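# Copy a reference drawing onto the paper pad with markers

## Task

Using the markers, reproduce the 'drawing' reference picture on the paper pad. The picture covers the entire sheet, and its upper edge lines up with the pad's long side farthest from the robot. The scrap strip next to the pad is free to use and is not judged.

## Robot and tools

Robot: two arms, left_arm and right_arm, each ending in a five-fingered hand. right_arm has a right hand and left_arm a mirrored left hand. In the scene frame the origin sits at table height midway between the nominal bases, +x points out over the table, +z points up, and left_arm is on the +y side. Calibrated bases: left_arm at (+0.063, +0.384, 0) m, right_arm at (-0.024, -0.455, 0) m. Image sides do not match arm names.

Hand point: a point fixed to the palm, 0.05 m in front of it and 0.15 m from the wrist flange along the fingers. Its +z runs along the straight fingers and +y out of the palm. For the right hand +x points away from the thumb; for the left hand +x points toward the thumb. Straight fingers reach 0.06 to 0.07 m past the point, with their centre lines 0.06 m behind it. A bracket on the little-finger side can strike things. With the palm down, the wrist can hang up to 0.11 m below the point.

Row layout (28 numbers, each in [-1, 1], every row covers both arms): left dx, dy, dz, rx, ry, rz, then left thumb_turn, thumb_bend, index, middle, ring, little, force_limit, speed; then the same 14 for the right arm. The pose numbers are offsets from that arm's current Hand target, taken along the Hand target's own axes, not the scene axes. 1.0 means 0.6 m or 180 degrees, and rx, ry, rz form one rotation vector. Six zeros re-request the current Hand target. Finger targets: -1 is open/straight, +1 is closed. thumb_turn +1 puts the thumb in front of the palm. force_limit maps -1..+1 to about 0..10 N (15 N for the thumb motors). speed reaches full at +0.48. No value means 'unchanged': to keep a hand as it is, repeat its last sent eight numbers, or send hand_measured plus the current limit and speed if nothing has been sent yet. For a gentle grip, close with speed -0.94 or lower. A marker is roughly within the 0.035 to 0.065 m grip range with the thumb in front.

Tools:
- execute_actions(actions, cameras): a list of actions, each up to 15 rows at 1/30 s per row. A short action holds its last row. Every row is an offset from the Hand target at the start of the action. An empty actions list returns images from all cameras.
- move(target, speed, blend, stop_force, zero, blocking, cameras): a straight-line path to one row, or through up to 15 rows. All rows are offsets from the same starting Hand targets. speed is in m/s (0.002 to 3.6, default 0.25). blend is in m and rounds corners. stop_force is in N (3 to 120) and ends an arm's path when its wrist feels that much push against its motion; use it with slow speeds when bringing a marker tip down onto the paper. blocking=false cannot be combined with stop_force. The result adds a 'move:' line giving the ending (done, off_target, moving, held, fault) and the limits that acted (paced = clipped, held = steps withheld). done means within 3 mm and 2 degrees, but says nothing about contact.
- wait(seconds 0 to 10), stop(), zero_wrist_force(arm), show_instructions() to view the reference pages, zoom_image(camera, region [x0,y0,x1,y1] at most 504x504 px), finished_scene(scene=1).
Cameras: cam_high, cam_above (672x504), cam_left_wrist, cam_right_wrist (616x616 fisheye).

Results: end_effector_position (m) and quat in the scene frame, Hand target (the base for the next offsets), joint positions and torques, hand_measured / hand_stopped_by / hand_load_n in motor order, and wrist force/torque in the flange axes (a press on the paper shows as force from the surface). The hand point often stops short of the target; if so, send the missing distance as an offset.

Cautions: arms are stiff, so a target even slightly below a firm surface can trigger a fault stop (roughly 150 N, or a wrist torque over 25.7 N m), which freezes the arm for 10 s. Press the pen lightly and draw slowly. Orientation is clipped to 32 degrees per step. Do not drive paths near an arm's own base. Keep the arms away from each other, since collisions can fail the scene. Do not drop markers or push anything off the table. Loose objects may be nudged now and then. Motors heat when held outstretched or pushing; at 85 °C the arm brakes.

Each tool is called after "Request:" in YAML: its name, and indented under it one key for each argument.

Reference images:

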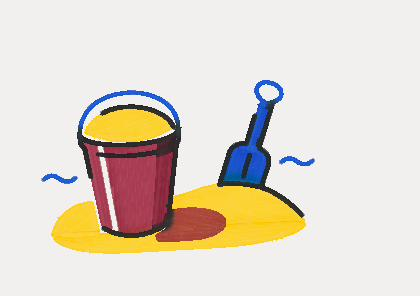

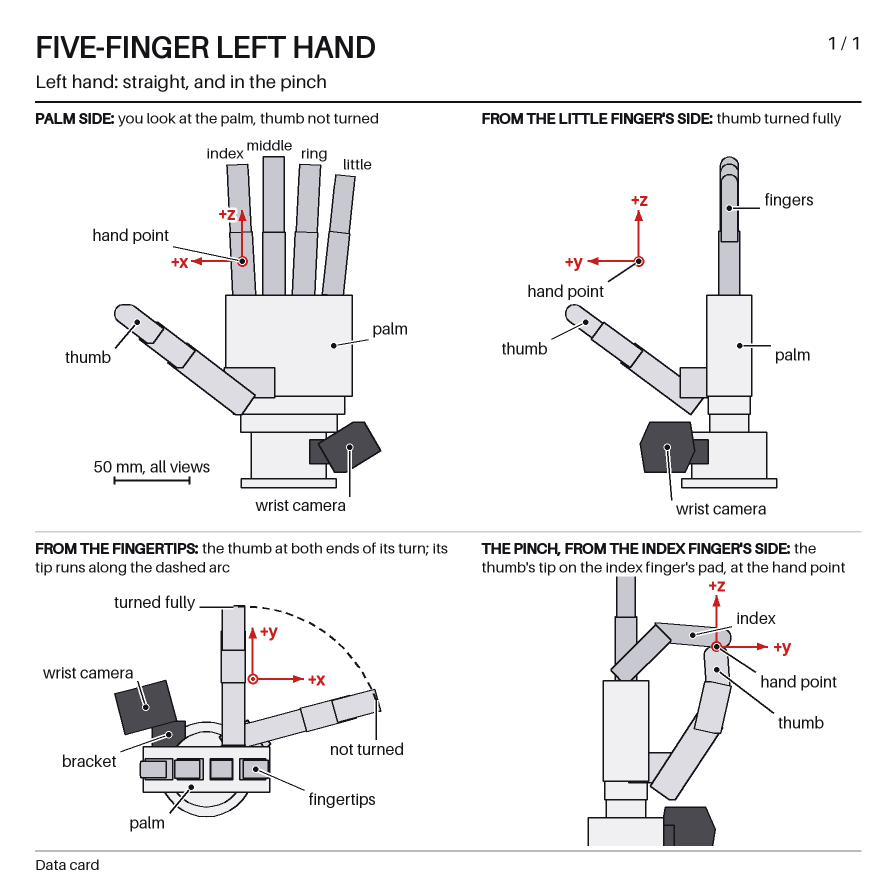

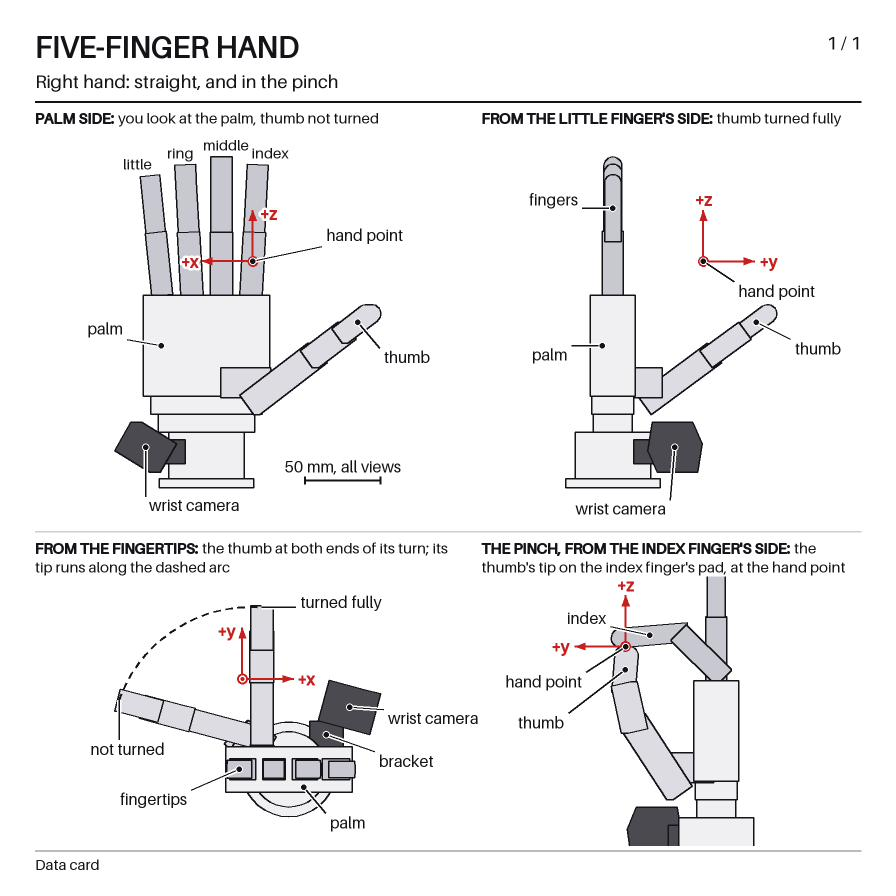

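## Session

Request:
execute_actions:
  actions: []

Request:
show_instructions:

Scene clock: 0.00 s.
left_arm: end_effector_position=(+0.4026, -0.1574, +0.3681) hand_measured=(-1.000, -1.000, -1.000, -1.000, -1.000, -1.000) hand_load_n=(+0.0, +0.0, +0.0, +0.0, +0.0, +0.0) hand_stopped_by=(target, target, target, target, target, target) hand_force_limit=0.00 hand_speed=-0.80 end_effector_quat_wxyz=(+0.191, +0.441, +0.626, -0.613) | right_arm: end_effector_position=(+0.5488, -0.3655, +0.2272) hand_measured=(-1.000, -1.000, -1.000, -1.000, -1.000, -1.000) hand_load_n=(+0.0, +0.0, +0.0, -0.5, +0.0, +0.0) hand_stopped_by=(target, target, target, target, target, target) hand_force_limit=0.00 hand_speed=-0.80 end_effector_quat_wxyz=(-0.195, +0.340, +0.896, +0.207)
Joint positions: left_arm=[2.73 -1.989 -1.238 2.129 -0.197 -1.135] | right_arm=[-0.303 -0.909 1.167 1.725 1.156 -1.28]
Joint velocities: within noise
Joint torques (N m): no reading
Motor temperatures (°C): left_arm=[34 33 33 45 44 39] | right_arm=[31 30 35 44 40 39]
Wrist force (N): no reading
Wrist torque (N m): no reading
Wrist force, peak (N): no reading
Hand target: left_arm +0.4026, -0.1574, +0.3681; +0.191, +0.441, +0.626, -0.613 | right_arm +0.5488, -0.3655, +0.2272; -0.195, +0.340, +0.896, +0.207

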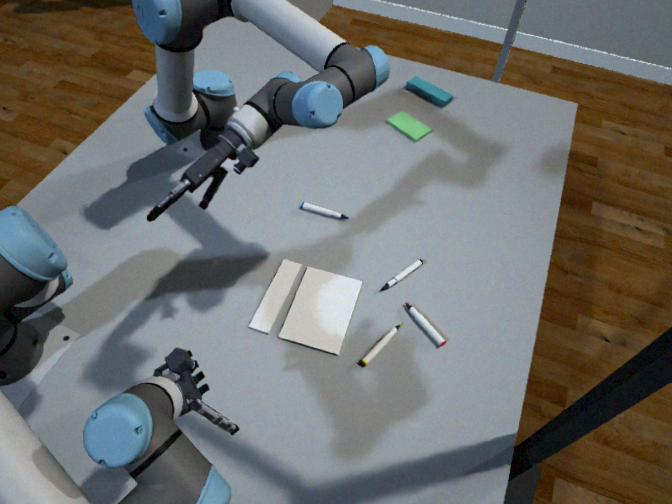

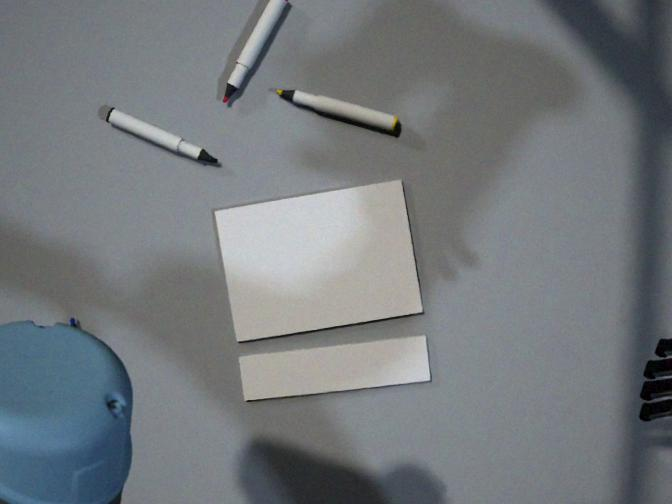

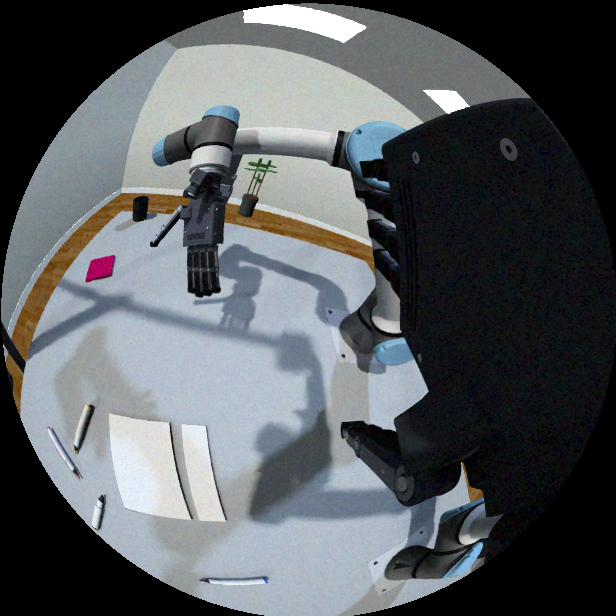

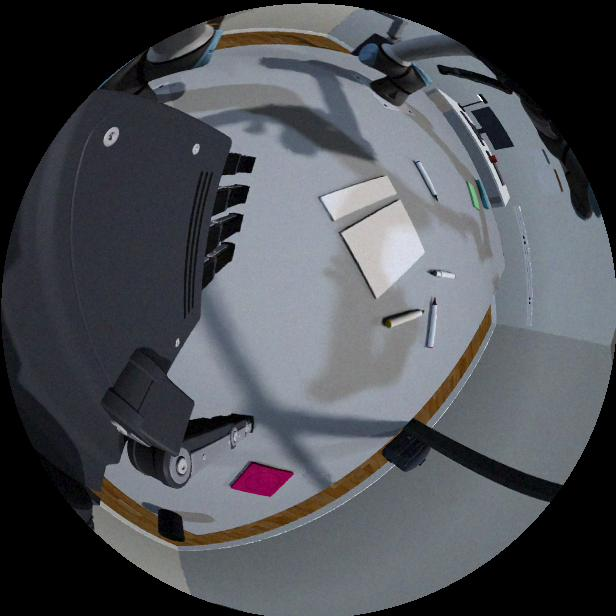

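Reference images for this scene: drawing, FIVE-FINGER LEFT HAND page 1, FIVE-FINGER HAND page 1.

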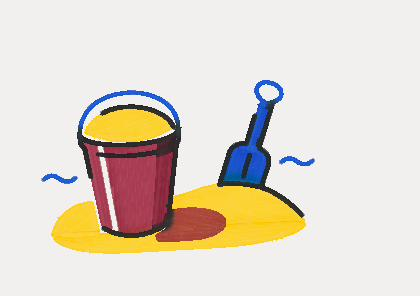

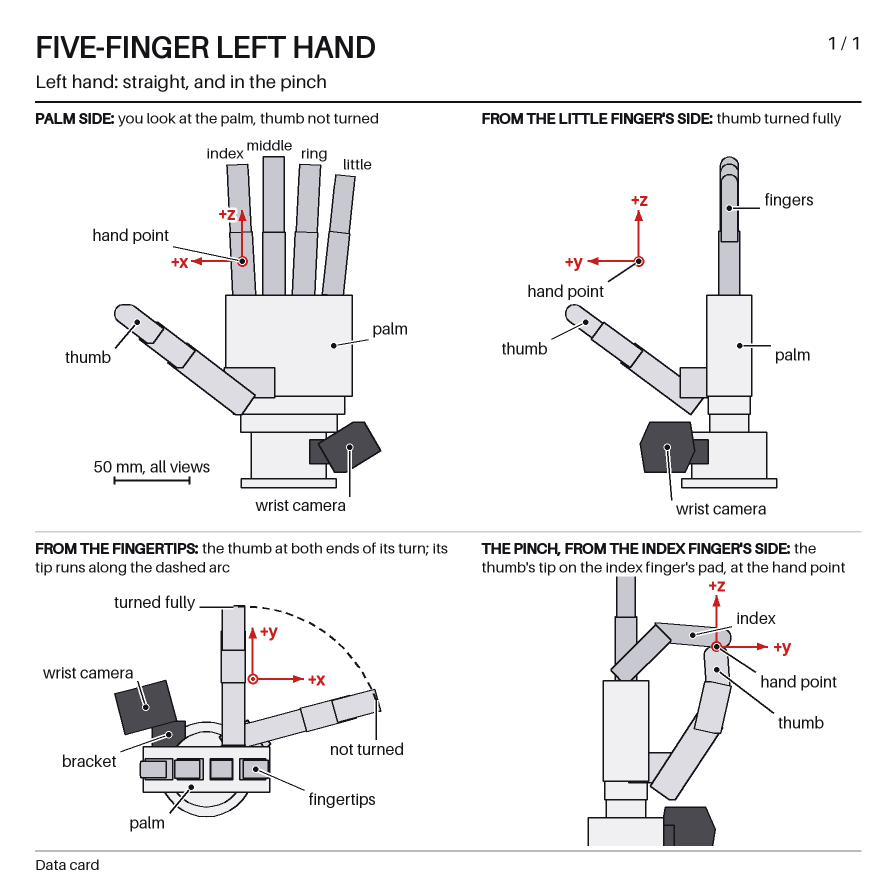

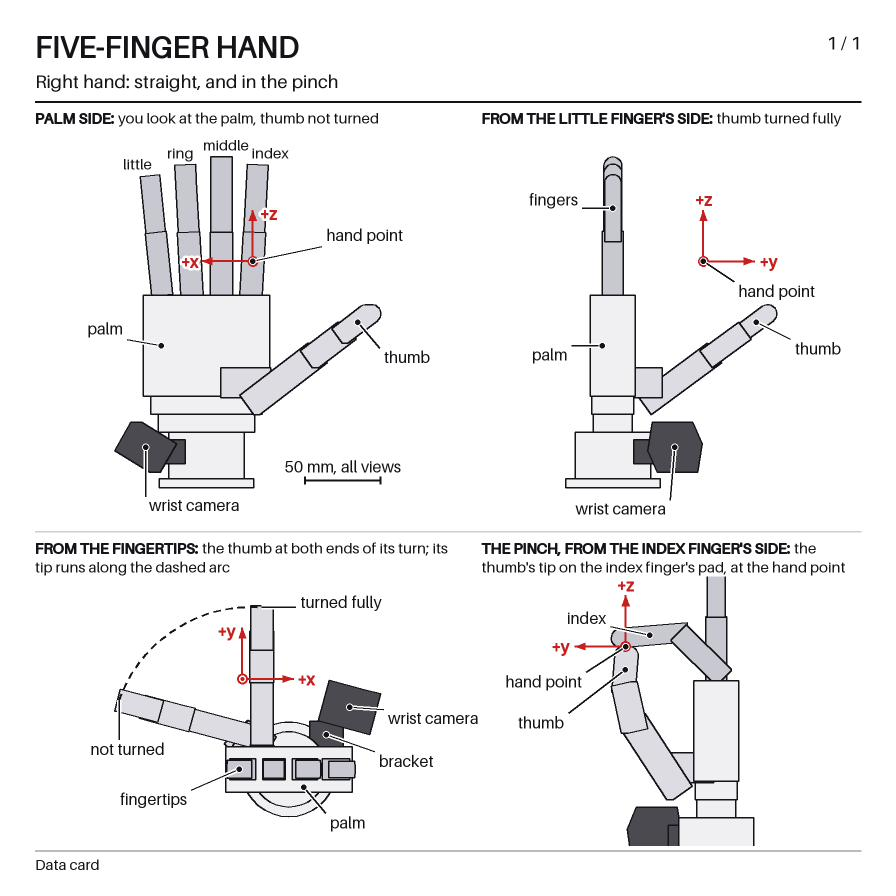

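Request:
zoom_image:
  camera: "cam_above"
  region: [80, 0, 440, 420]

Request:
zoom_image:
  camera: "cam_high"
  region: [220, 180, 480, 390]

Request:
zoom_image:
  camera: "cam_left_wrist"
  region: [30, 380, 290, 610]

Request:
zoom_image:
  camera: "cam_right_wrist"
  region: [300, 120, 520, 360]

Scaled by 1.200.

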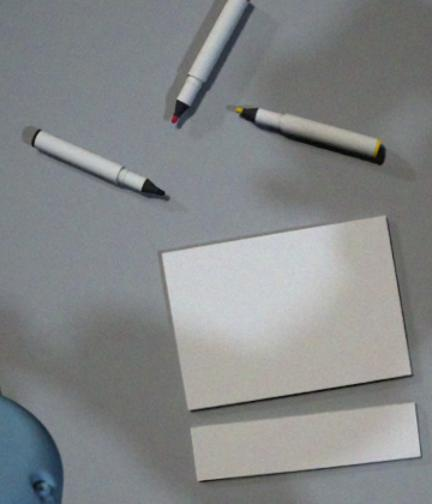

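Scaled by 1.938.

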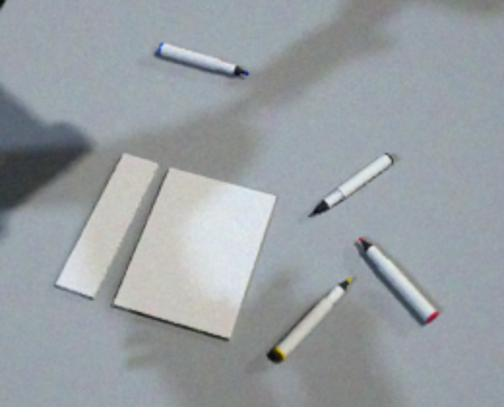

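Scaled by 1.938 from the camera's 616x616 image, which has a finer 880x880 frame.

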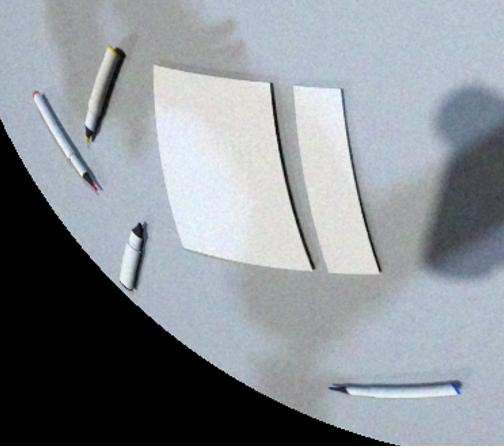

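Scaled by 2.100 from the camera's 616x616 image, which has a finer 880x880 frame.

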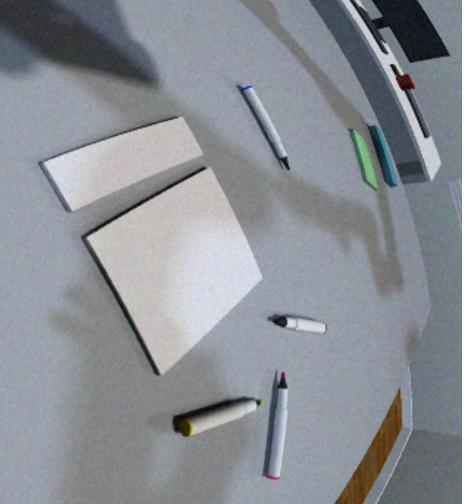

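Request:
zoom_image:
  camera: "cam_above"
  region: [100, 90, 230, 190]

Request:
zoom_image:
  camera: "cam_above"
  region: [260, 70, 420, 150]

Request:
zoom_image:
  camera: "cam_above"
  region: [200, 0, 310, 110]

Request:
zoom_image:
  camera: "cam_high"
  region: [290, 190, 360, 230]

Scaled by 3.877.

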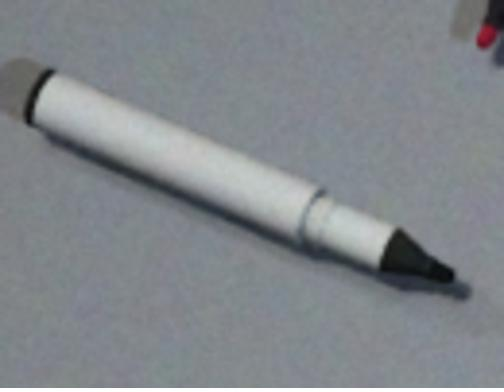

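Scaled by 3.150.

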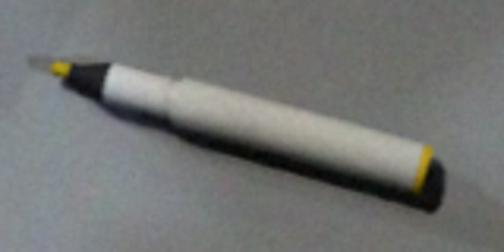

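Scaled by 4.582.

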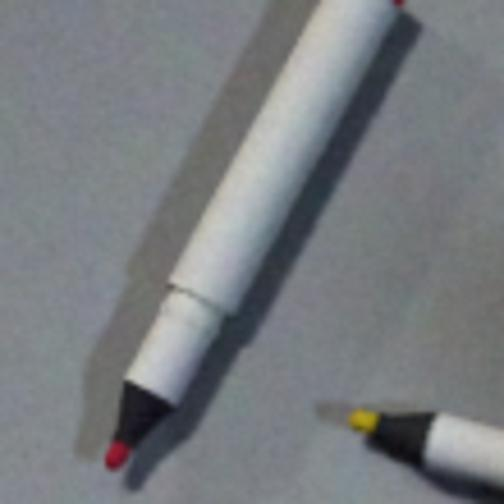

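Scaled by 7.200.

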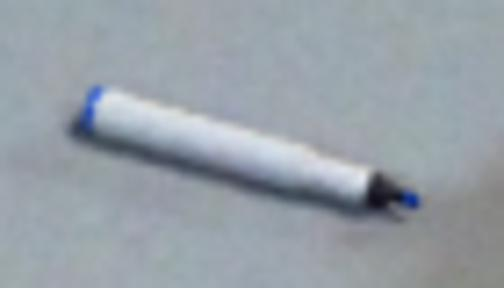

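Request:
move:
  target: [0.0758, -0.0665, -0.5855, 0,0,0, -1,-1,-1,-1,-1,-1, 0, -0.8, 0,0,0,0,0,0, 1,-0.3,-0.4,-0.4,-0.4,-0.4, 0, 0]
  speed: 0.3
  cameras: ["cam_high", "cam_above"]

Scene clock: 573.33 s.
left_arm: end_effector_position=(+0.4527, +0.1920, +0.4177) hand_measured=(-1.000, -1.000, -1.000, -1.000, -1.000, -1.000) hand_load_n=(-0.5, +0.0, +0.0, +0.0, +0.0, +0.0) hand_stopped_by=(target, target, target, target, target, target) hand_force_limit=0.00 hand_speed=-0.80 end_effector_quat_wxyz=(+0.191, +0.441, +0.626, -0.613) | right_arm: end_effector_position=(+0.5488, -0.3655, +0.2272) hand_measured=(+1.000, -0.300, -0.400, -0.400, -0.400, -0.400) hand_load_n=(+0.0, +0.0, +0.0, +0.0, +0.0, +0.0) hand_stopped_by=(target, target, target, target, target, target) hand_force_limit=0.00 hand_speed=0.00 end_effector_quat_wxyz=(-0.195, +0.340, +0.896, +0.207)
Joint positions: left_arm=[3.536 -1.763 -1.783 0.668 -0.733 0.719] | right_arm=[-0.303 -0.909 1.167 1.725 1.156 -1.28]
Joint torques (N m): left_arm=[10.81 37.92 4.17 -1.64 -1.13 0.18] | right_arm=[1.08 -46.78 -19.28 2.91 -0.48 0.01]
Wrist force (N): left_arm=[-0.3 0.2 -0.2] | right_arm=[-0.2 0.1 0.3]
Wrist torque (N m): left_arm=[0.07 0.04 -0.02] | right_arm=[0.01 0.00 0.00]
Wrist force, peak (N): left_arm=[-0.1 -0.5 -2.6] | right_arm=[-0.2 -0.5 0.1]
Hand target: left_arm +0.4527, +0.1921, +0.4177; +0.191, +0.441, +0.626, -0.613 | right_arm +0.5488, -0.3655, +0.2272; -0.195, +0.340, +0.896, +0.207
Off the commanded pose: left_arm 0.000 m, 0 deg | right_arm 0.000 m, 0 deg.
move: done
Images, in order (width x height): cam_high 672x504, cam_above 672x504.

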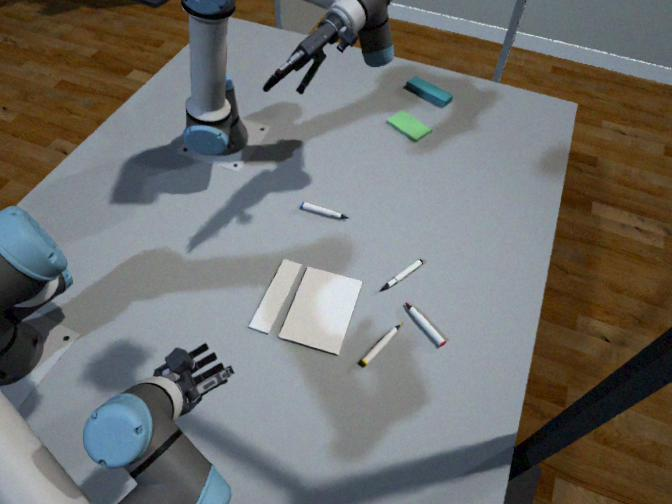

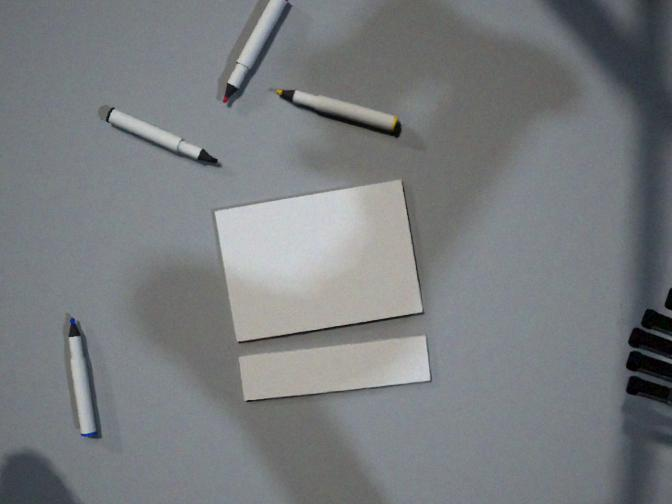

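Request:
move:
  target: [0,0,0,0,0,0, -1,-1,-1,-1,-1,-1, 0, -0.8, -0.0618,0.5458,0.2322,0.5290,-0.5207,-0.4598, 1,-0.3,-0.4,-0.4,-0.4,-0.4, 0, 0]
  speed: 0.4
  cameras: ["all"]

Scene clock: 589.03 s.
left_arm: end_effector_position=(+0.4527, +0.1921, +0.4177) hand_measured=(-1.000, -1.000, -1.000, -1.000, -1.000, -1.000) hand_load_n=(+0.0, +0.0, +0.0, +0.0, +0.0, +0.0) hand_stopped_by=(target, target, target, target, target, target) hand_force_limit=0.00 hand_speed=-0.80 end_effector_quat_wxyz=(+0.191, +0.441, +0.626, -0.613) | right_arm: end_effector_position=(+0.7716, -0.0914, +0.1705) hand_measured=(+1.000, -0.300, -0.400, -0.400, -0.400, -0.400) hand_load_n=(+0.0, +0.0, +0.0, -0.5, +0.0, +0.0) hand_stopped_by=(target, target, target, target, target, target) hand_force_limit=0.00 hand_speed=0.00 end_effector_quat_wxyz=(+0.390, -0.390, +0.590, -0.590)
Joint positions: left_arm=[3.536 -1.763 -1.783 0.668 -0.733 0.719] | right_arm=[0.518 -0.735 1.039 -0.304 2.446 -3.141]
Joint torques (N m): left_arm=[13.86 38.91 3.59 -3.41 -1.12 1.42] | right_arm=[-0.15 -46.47 -21.47 -3.37 0.63 -2.34]
Wrist force (N): left_arm=[-0.5 -0.1 -0.3] | right_arm=[-1.0 0.5 -0.1]
Wrist torque (N m): left_arm=[0.02 0.07 -0.03] | right_arm=[-0.03 0.24 -0.09]
Wrist force, peak (N): left_arm=[-0.8 -0.5 -0.4] | right_arm=[-1.8 0.0 -0.5]
Hand target: left_arm +0.4527, +0.1921, +0.4177; +0.191, +0.441, +0.626, -0.613 | right_arm +0.7716, -0.0914, +0.1704; +0.390, -0.390, +0.590, -0.590
Off the commanded pose: left_arm 0.000 m, 0 deg | right_arm 0.000 m, 0 deg.
move: done
camera_calibration:
cam_left_wrist: T_world_to_cam=[[-0.886639, 0.2123, 0.410853, 0.18323], [-0.134576, 0.731512, -0.668416, 0.198476], [-0.442448, -0.647935, -0.620016, 0.69718], [0, 0, 0, 1]] pos_world=[0.497636, 0.26764, 0.489647]
cam_right_wrist: T_world_to_cam=[[-0.132205, -0.278152, -0.951396, 0.227663], [-0.164695, 0.952643, -0.25563, 0.252818], [0.977444, 0.122894, -0.171754, -0.600059], [0, 0, 0, 1]] pos_world=[0.65826, -0.103777, 0.178163]

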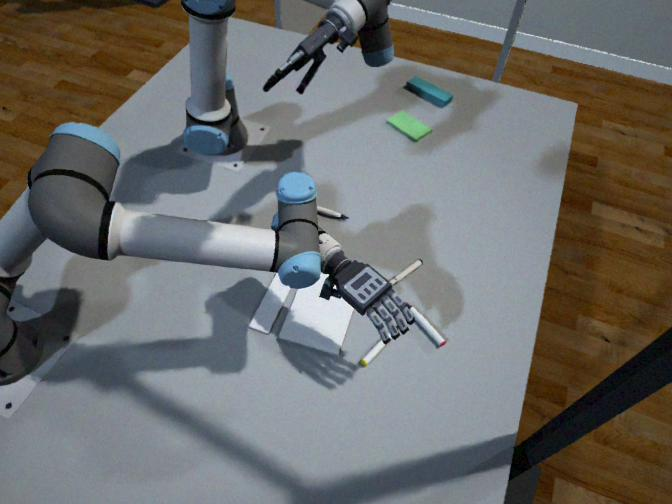

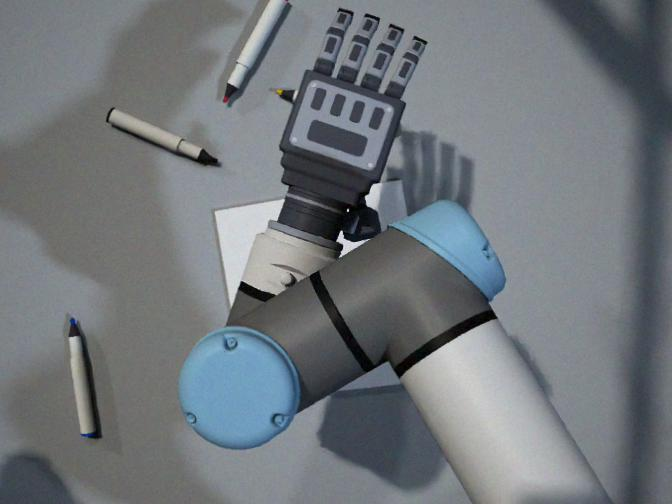

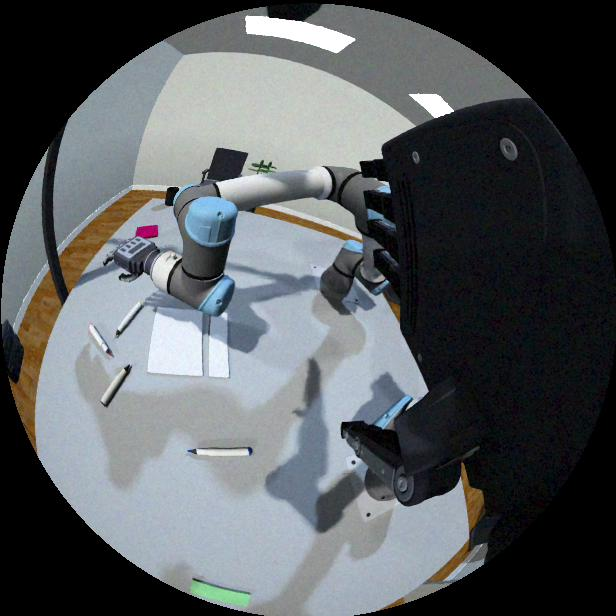

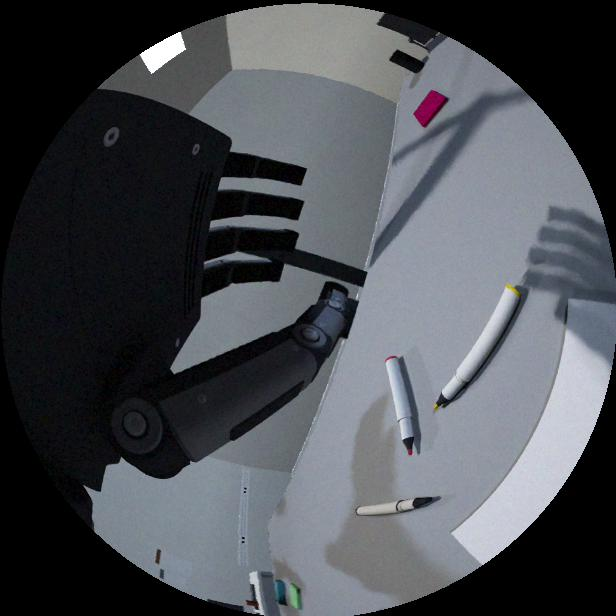

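Request:
move:
  target: [0,0,0,0,0,0, -1,-1,-1,-1,-1,-1, 0, -0.8, 0,0.1842,-0.0133,-0.0389,0,0, 1,0,-0.4,-0.4,-0.4,-0.4, 0, 0]
  speed: 0.2
  cameras: ["cam_above", "cam_right_wrist"]

Request:
zoom_image:
  camera: "cam_right_wrist"
  region: [200, 130, 600, 530]

Scene clock: 627.93 s.
left_arm: end_effector_position=(+0.4527, +0.1921, +0.4177) hand_measured=(-1.000, -1.000, -1.000, -1.000, -1.000, -1.000) hand_load_n=(+0.0, +0.0, +0.0, +0.0, +0.0, +0.0) hand_stopped_by=(target, target, target, target, target, target) hand_force_limit=0.00 hand_speed=-0.80 end_effector_quat_wxyz=(+0.191, +0.441, +0.626, -0.613) | right_arm: end_effector_position=(+0.7643, -0.0882, +0.0600) hand_measured=(+1.000, +0.000, -0.400, -0.400, -0.400, -0.400) hand_load_n=(+0.0, +0.0, +0.0, +0.0, -0.5, +0.0) hand_stopped_by=(target, target, target, target, target, target) hand_force_limit=0.00 hand_speed=0.00 end_effector_quat_wxyz=(+0.366, -0.413, +0.625, -0.553)
Joint positions: left_arm=[3.536 -1.763 -1.783 0.668 -0.733 0.719] | right_arm=[0.516 -0.606 1.017 -0.222 2.436 -2.997]
Joint torques (N m): left_arm=[13.61 38.62 4.46 -3.3 -0.99 1.47] | right_arm=[-3.67 -56.4 -13.66 -3.12 3.13 -2]
Wrist force (N): left_arm=[-0.4 -0.2 -0.1] | right_arm=[-1.1 0.7 0.2]
Wrist torque (N m): left_arm=[0.00 0.07 -0.03] | right_arm=[-0.03 0.21 0.04]
Wrist force, peak (N): left_arm=[-0.9 0.1 -0.6] | right_arm=[-1.2 2.1 0.2]
Hand target: left_arm +0.4527, +0.1921, +0.4177; +0.191, +0.441, +0.626, -0.613 | right_arm +0.7643, -0.0882, +0.0599; +0.366, -0.413, +0.625, -0.553
Off the commanded pose: left_arm 0.000 m, 0 deg | right_arm 0.000 m, 0 deg.
move: done
camera_calibration:
cam_right_wrist: T_world_to_cam=[[-0.238604, -0.233144, -0.942715, 0.207212], [-0.190144, 0.96318, -0.190079, 0.236804], [0.95232, 0.133898, -0.274149, -0.586081], [0, 0, 0, 1]] pos_world=[0.652605, -0.1013, 0.0796803]
Images, in order (width x height): cam_above 672x504, cam_right_wrist 616x616.

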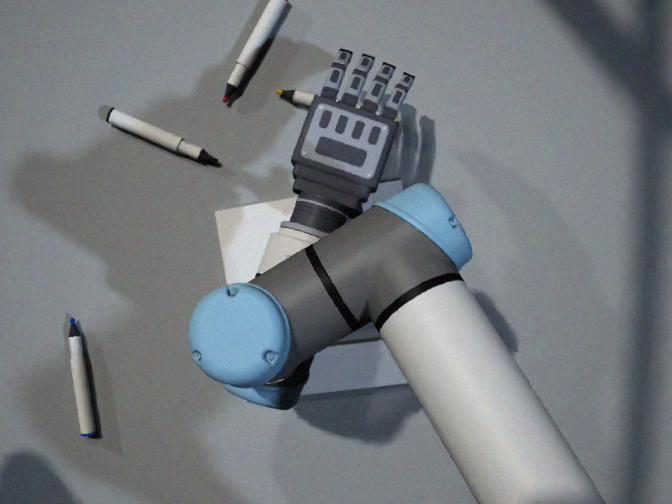

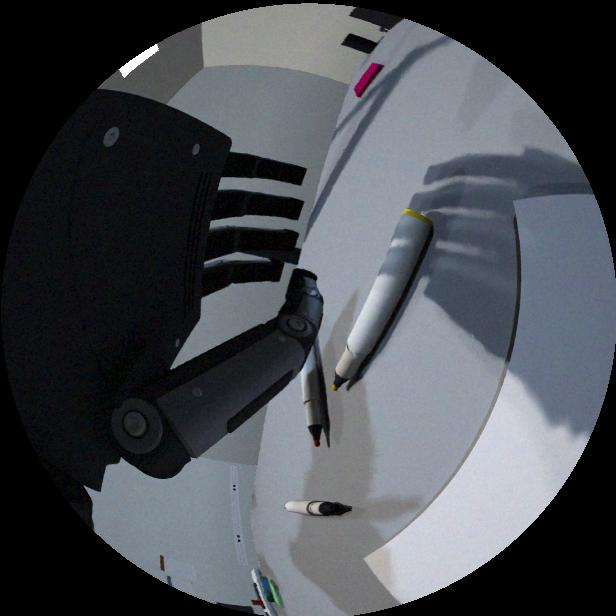

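Scaled by 1.260 from the camera's 616x616 image, which has a finer 880x880 frame.

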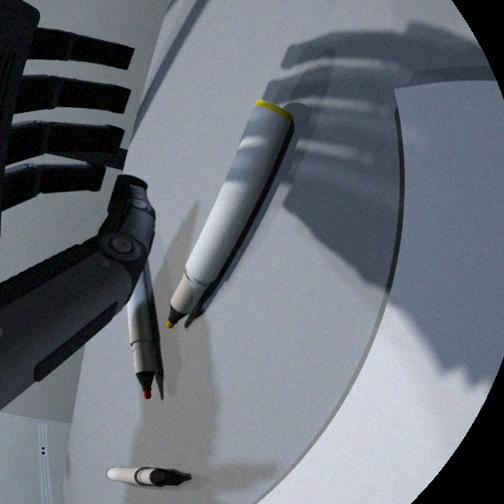

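Request:
move:
  target: [0,0,0,0,0,0, -1,-1,-1,-1,-1,-1, 0, -0.8, -0.0117,0.0662,0.0081,0,0,0, 1,0,-0.4,-0.4,-0.4,-0.4, 0, 0]
  speed: 0.15
  cameras: ["cam_above", "cam_right_wrist"]

Request:
zoom_image:
  camera: "cam_right_wrist"
  region: [200, 170, 500, 470]

Scene clock: 678.37 s.
left_arm: end_effector_position=(+0.4527, +0.1921, +0.4177) hand_measured=(-1.000, -1.000, -1.000, -1.000, -1.000, -1.000) hand_load_n=(+0.0, +0.0, +0.0, +0.0, +0.0, +0.0) hand_stopped_by=(target, target, target, target, target, target) hand_force_limit=0.00 hand_speed=-0.80 end_effector_quat_wxyz=(+0.191, +0.441, +0.626, -0.613) | right_arm: end_effector_position=(+0.7671, -0.0816, +0.0200) hand_measured=(+1.000, +0.004, -0.400, -0.400, -0.400, -0.400) hand_load_n=(-4.5, -9.0, +0.0, +0.0, +0.0, +0.0) hand_stopped_by=(target, target, target, target, target, target) hand_force_limit=0.00 hand_speed=0.00 end_effector_quat_wxyz=(+0.366, -0.413, +0.625, -0.553) end_effector_velocity=(+0.000, -0.001, +0.003) end_effector_angular_velocity=(-0.001, +0.002, +0.000)
Joint positions: left_arm=[3.536 -1.763 -1.783 0.668 -0.733 0.719] | right_arm=[0.523 -0.543 1.003 -0.27 2.443 -2.995]
Joint velocities: left_arm=[within noise] | right_arm=[-0.001 -0.005 0.001 0.006 -0.001 0]
Joint torques (N m): left_arm=[13.18 38.29 3.88 -3.53 -1.14 1.28] | right_arm=[-1.89 -59.57 -8.8 2.43 -1.32 1.66]
Wrist force (N): left_arm=[-0.5 -0.1 -0.1] | right_arm=[3.0 -9.0 -3.2]
Wrist torque (N m): left_arm=[0.02 0.08 -0.03] | right_arm=[-0.07 0.27 -0.22]
Wrist force, peak (N): left_arm=[-0.9 -0.1 -0.3] | right_arm=[2.5 -13.6 -5.1]
Hand target: left_arm +0.4527, +0.1921, +0.4177; +0.191, +0.441, +0.626, -0.613 | right_arm +0.7670, -0.0818, +0.0199; +0.366, -0.413, +0.625, -0.553
Off the commanded pose: left_arm 0.000 m, 0 deg | right_arm 0.000 m, 0 deg.
move: done
camera_calibration:
cam_right_wrist: T_world_to_cam=[[-0.238482, -0.23294, -0.942797, 0.17163], [-0.18986, 0.963257, -0.18997, 0.223174], [0.952407, 0.133695, -0.273945, -0.600587], [0, 0, 0, 1]] pos_world=[0.655306, -0.0946986, 0.0396802]
Images, in order (width x height): cam_above 672x504, cam_right_wrist 616x616.

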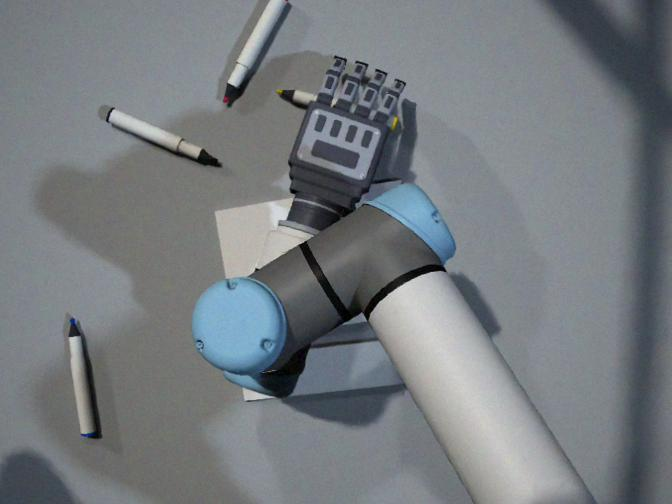

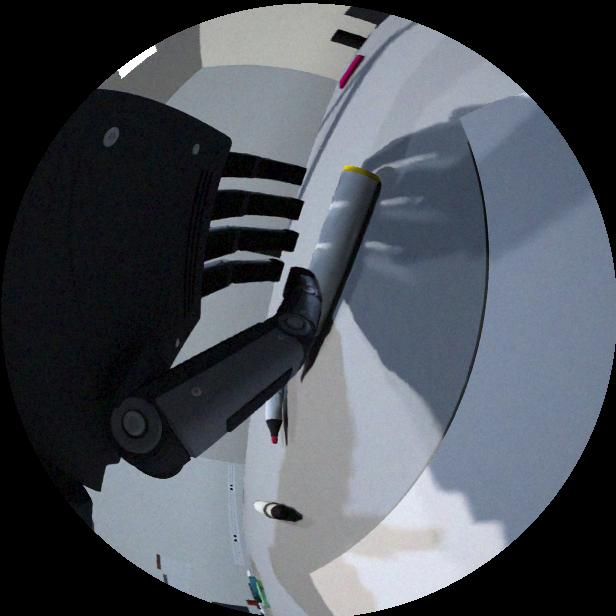

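Scaled by 1.680 from the camera's 616x616 image, which has a finer 880x880 frame.

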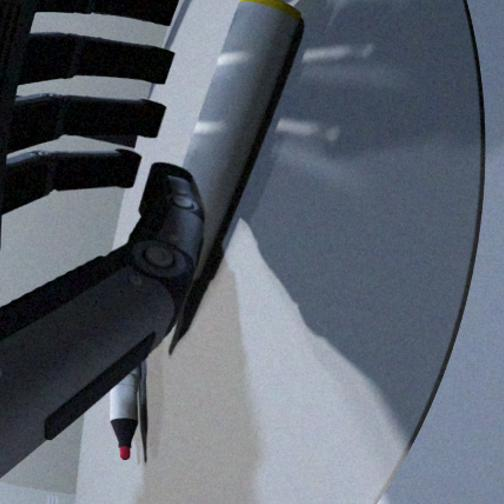

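Request:
move:
  target:
    - [0,0,0,0,0,0, -1,-1,-1,-1,-1,-1, 0, -0.8, 0,-0.05,0,0,0,0, 1,0,-0.4,-0.4,-0.4,-0.4, 0, 0]
    - [0,0,0,0,0,0, -1,-1,-1,-1,-1,-1, 0, -0.8, 0,-0.05,-0.025,0,0,0, 1,0,-0.4,-0.4,-0.4,-0.4, 0, 0]
  speed: 0.15
  cameras: ["cam_above", "cam_right_wrist"]

Request:
zoom_image:
  camera: "cam_above"
  region: [260, 30, 430, 200]

Request:
zoom_image:
  camera: "cam_right_wrist"
  region: [200, 170, 500, 470]

Scene clock: 720.23 s.
left_arm: end_effector_position=(+0.4527, +0.1921, +0.4177) hand_measured=(-1.000, -1.000, -1.000, -1.000, -1.000, -1.000) hand_load_n=(+0.0, +0.0, +0.0, -0.5, +0.0, +0.0) hand_stopped_by=(target, target, target, target, target, target) hand_force_limit=0.00 hand_speed=-0.80 end_effector_quat_wxyz=(+0.191, +0.441, +0.626, -0.613) | right_arm: end_effector_position=(+0.7567, -0.0774, +0.0515) hand_measured=(+1.000, +0.000, -0.400, -0.400, -0.400, -0.400) hand_load_n=(+0.0, +0.0, -0.5, +0.0, +0.0, +0.0) hand_stopped_by=(target, target, target, target, target, target) hand_force_limit=0.00 hand_speed=0.00 end_effector_quat_wxyz=(+0.366, -0.413, +0.625, -0.553)
Joint positions: left_arm=[3.536 -1.763 -1.783 0.668 -0.733 0.719] | right_arm=[0.535 -0.594 1.016 -0.229 2.455 -2.991]
Joint torques (N m): left_arm=[12.96 37.59 4.39 -3.39 -1.05 1.22] | right_arm=[-1.01 -52.35 -24.58 1.62 -2.31 -2.92]
Wrist force (N): left_arm=[-0.3 0.0 -0.1] | right_arm=[-1.3 0.6 -0.3]
Wrist torque (N m): left_arm=[0.04 0.05 -0.03] | right_arm=[0.00 0.25 -0.08]
Wrist force, peak (N): left_arm=[-0.8 -0.3 -0.4] | right_arm=[2.2 -9.9 -3.6]
Hand target: left_arm +0.4527, +0.1921, +0.4177; +0.191, +0.441, +0.626, -0.613 | right_arm +0.7567, -0.0774, +0.0515; +0.366, -0.413, +0.625, -0.553
Off the commanded pose: left_arm 0.000 m, 0 deg | right_arm 0.000 m, 0 deg.
move: done
camera_calibration:
cam_right_wrist: T_world_to_cam=[[-0.238568, -0.232975, -0.942766, 0.199923], [-0.189994, 0.963234, -0.189955, 0.223143], [0.952359, 0.133802, -0.27406, -0.582674], [0, 0, 0, 1]] pos_world=[0.645005, -0.0903987, 0.0711803]
Images, in order (width x height): cam_above 672x504, cam_right_wrist 616x616.

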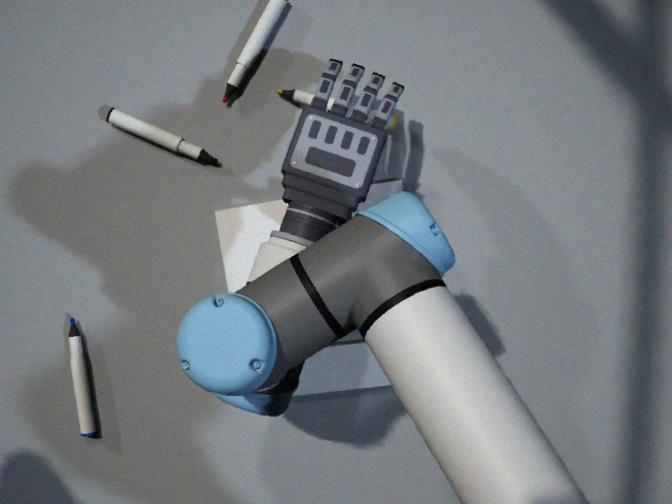

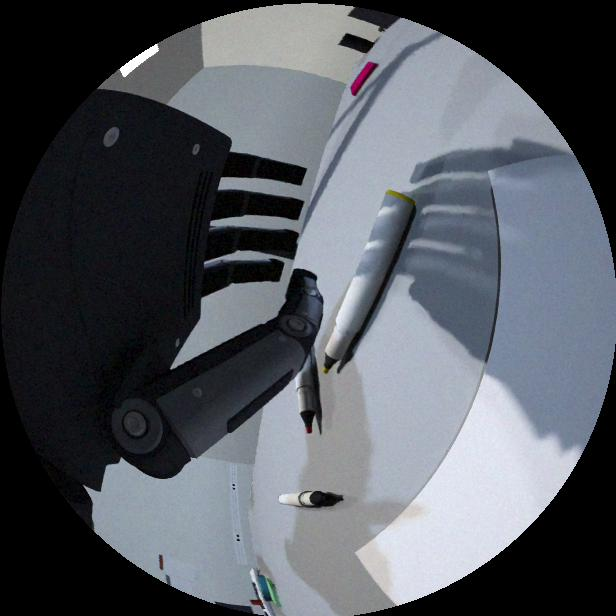

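Scaled by 2.965.

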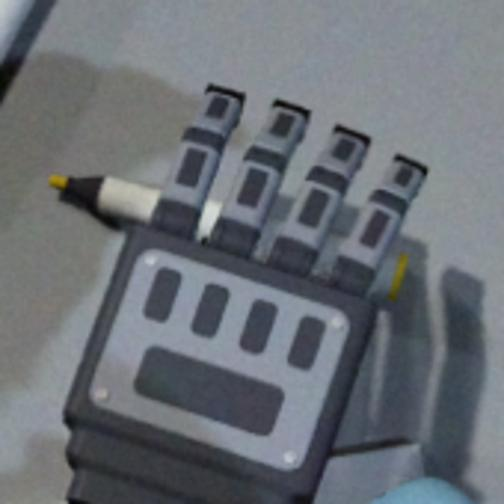

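Scaled by 1.680 from the camera's 616x616 image, which has a finer 880x880 frame.

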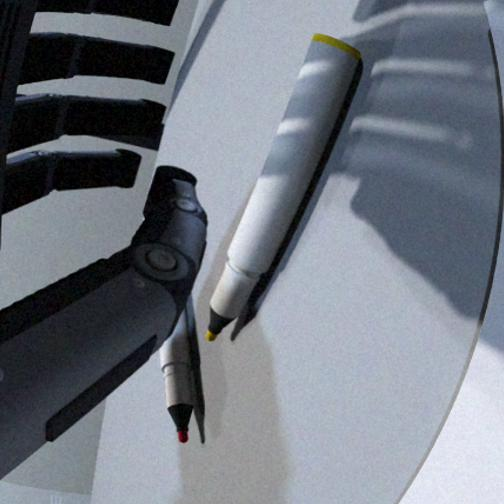

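Request:
move:
  target: [0,0,0,0,0,0, -1,-1,-1,-1,-1,-1, 0, -0.8, 0,0.0667,0.0067,0,0,0, 1,0,-0.4,-0.4,-0.4,-0.4, 0, 0]
  speed: 0.03
  stop_force: 3
  cameras: ["cam_above", "cam_right_wrist"]

Request:
zoom_image:
  camera: "cam_right_wrist"
  region: [200, 170, 500, 470]

Scene clock: 770.17 s.
left_arm: end_effector_position=(+0.4527, +0.1921, +0.4177) hand_measured=(-1.000, -1.000, -1.000, -1.000, -1.000, -1.000) hand_load_n=(+0.0, +0.0, +0.0, +0.0, -0.5, +0.0) hand_stopped_by=(target, target, target, target, target, target) hand_force_limit=0.00 hand_speed=-0.80 end_effector_quat_wxyz=(+0.191, +0.441, +0.626, -0.613) | right_arm: end_effector_position=(+0.7559, -0.0770, +0.0112) hand_measured=(+1.000, +0.000, -0.400, -0.400, -0.400, -0.400) hand_load_n=(+0.0, +0.5, -0.5, +0.0, +0.0, +0.0) hand_stopped_by=(target, target, target, target, target, target) hand_force_limit=0.00 hand_speed=0.00 end_effector_quat_wxyz=(+0.366, -0.413, +0.625, -0.553)
Joint positions: left_arm=[3.536 -1.763 -1.783 0.668 -0.733 0.719] | right_arm=[0.536 -0.546 1.034 -0.294 2.456 -2.991]
Joint torques (N m): left_arm=[13.08 37.75 4.93 -3.41 -0.95 1.34] | right_arm=[6.51 -67.34 -25.58 2.01 2.44 0.14]
Wrist force (N): left_arm=[-0.1 0.1 -0.1] | right_arm=[-1.5 0.3 -0.5]
Wrist torque (N m): left_arm=[0.05 0.02 -0.01] | right_arm=[-0.01 0.27 -0.13]
Wrist force, peak (N): left_arm=[-0.9 0.0 -0.1] | right_arm=[-1.6 0.8 0.1]
Hand target: left_arm +0.4527, +0.1921, +0.4177; +0.191, +0.441, +0.626, -0.613 | right_arm +0.7559, -0.0770, +0.0112; +0.366, -0.413, +0.625, -0.553
Off the commanded pose: left_arm 0.000 m, 0 deg | right_arm 0.000 m, 0 deg.
move: done
camera_calibration:
cam_right_wrist: T_world_to_cam=[[-0.238838, -0.233129, -0.94266, 0.162035], [-0.190094, 0.963196, -0.190044, 0.215112], [0.952271, 0.133805, -0.274364, -0.592806], [0, 0, 0, 1]] pos_world=[0.644104, -0.0900996, 0.0309804]
Images, in order (width x height): cam_above 672x504, cam_right_wrist 616x616.

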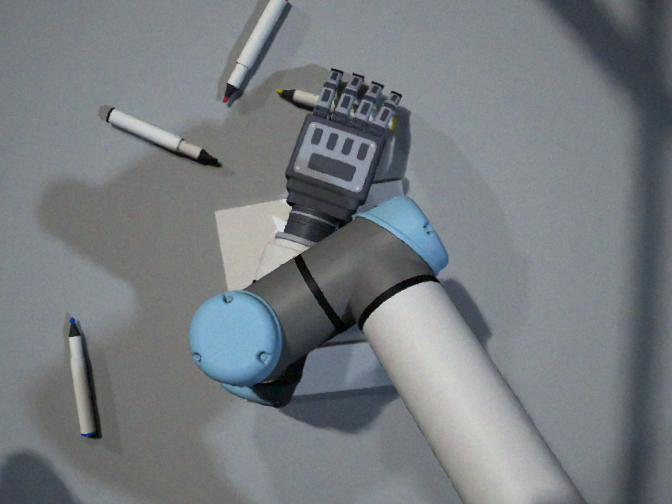

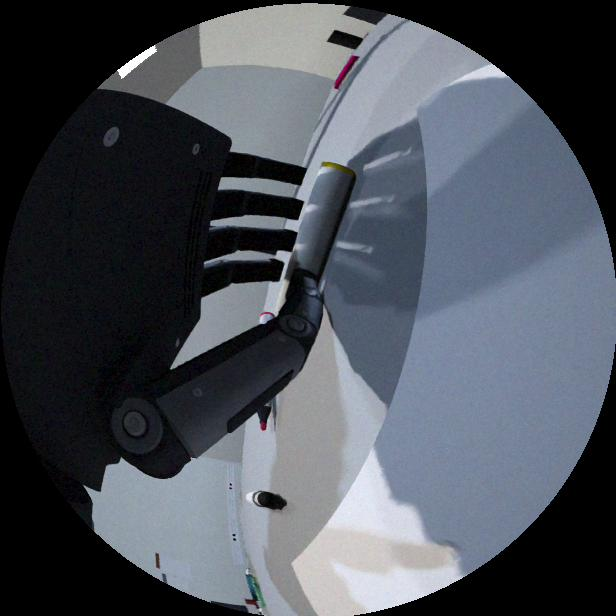

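Scaled by 1.680 from the camera's 616x616 image, which has a finer 880x880 frame.

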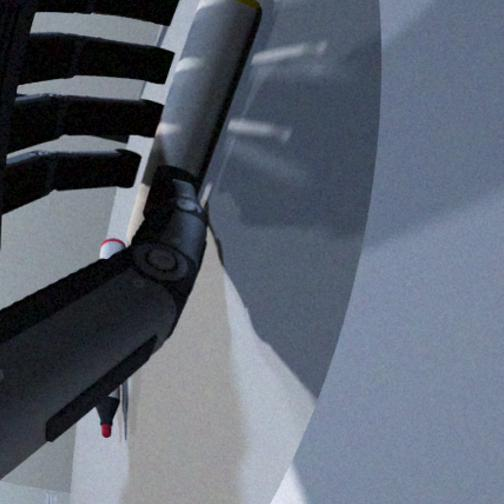

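Request:
move:
  target: [0,0,0,0,0,0, -1,-1,-1,-1,-1,-1, 0, -0.8, 0,0,0,0,0,0, 1,0,0.3,0.3,-0.4,-0.4, -0.4, -0.94]
  cameras: ["cam_right_wrist"]

Request:
zoom_image:
  camera: "cam_right_wrist"
  region: [200, 170, 500, 470]

Scene clock: 787.33 s.
left_arm: end_effector_position=(+0.4527, +0.1921, +0.4177) hand_measured=(-1.000, -1.000, -1.000, -1.000, -1.000, -1.000) hand_load_n=(+0.0, +0.0, +0.0, +0.0, +0.0, +0.0) hand_stopped_by=(target, target, target, target, target, target) hand_force_limit=0.00 hand_speed=-0.80 end_effector_quat_wxyz=(+0.191, +0.441, +0.626, -0.613) | right_arm: end_effector_position=(+0.7559, -0.0770, +0.0113) hand_measured=(+1.000, +0.000, -0.046, -0.120, -0.400, -0.400) hand_load_n=(-0.5, +0.5, +3.0, +3.0, +0.0, +0.5) hand_stopped_by=(target, target, force, force, target, target) hand_force_limit=-0.40 hand_speed=-0.94 end_effector_quat_wxyz=(+0.366, -0.413, +0.625, -0.553)
Joint positions: left_arm=[3.536 -1.763 -1.783 0.668 -0.733 0.719] | right_arm=[0.536 -0.546 1.034 -0.294 2.456 -2.991]
Joint torques (N m): left_arm=[12.92 36.66 4.35 -3.27 -1.07 1.32] | right_arm=[-4.51 -57.55 -26.57 1.7 -1.2 -1.99]
Wrist force (N): left_arm=[-0.6 0.0 -0.2] | right_arm=[-1.5 -3.5 1.5]
Wrist torque (N m): left_arm=[0.04 0.10 -0.04] | right_arm=[0.09 0.22 -0.16]
Wrist force, peak (N): left_arm=[-0.9 -0.2 -0.2] | right_arm=[-1.4 -3.9 1.7]
Hand target: left_arm +0.4527, +0.1921, +0.4177; +0.191, +0.441, +0.626, -0.613 | right_arm +0.7559, -0.0770, +0.0112; +0.366, -0.413, +0.625, -0.553
Off the commanded pose: left_arm 0.000 m, 0 deg | right_arm 0.000 m, 0 deg.
move: done
camera_calibration:
cam_right_wrist: T_world_to_cam=[[-0.238838, -0.233129, -0.94266, 0.162035], [-0.190094, 0.963196, -0.190044, 0.215112], [0.952271, 0.133805, -0.274364, -0.592806], [0, 0, 0, 1]] pos_world=[0.644104, -0.0900996, 0.0309804]
Images, in order (width x height): cam_right_wrist 616x616.

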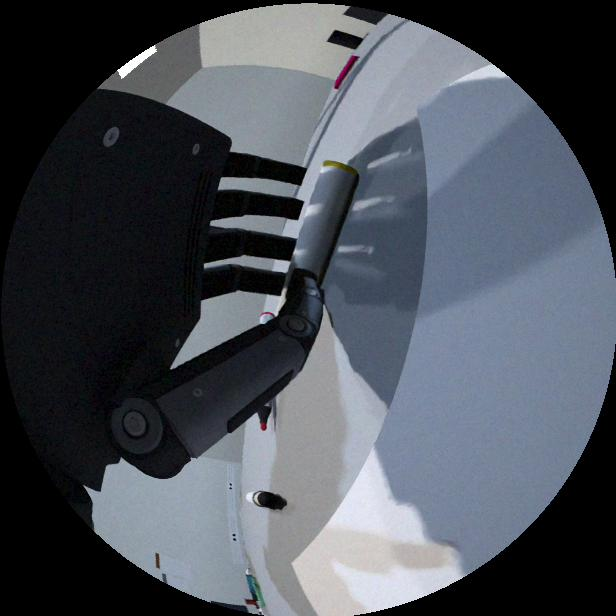

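Scaled by 1.680 from the camera's 616x616 image, which has a finer 880x880 frame.

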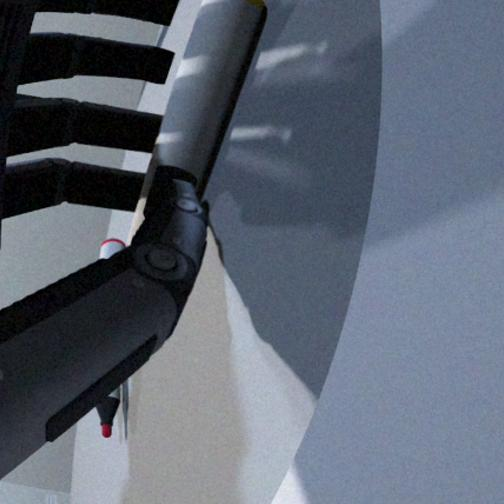

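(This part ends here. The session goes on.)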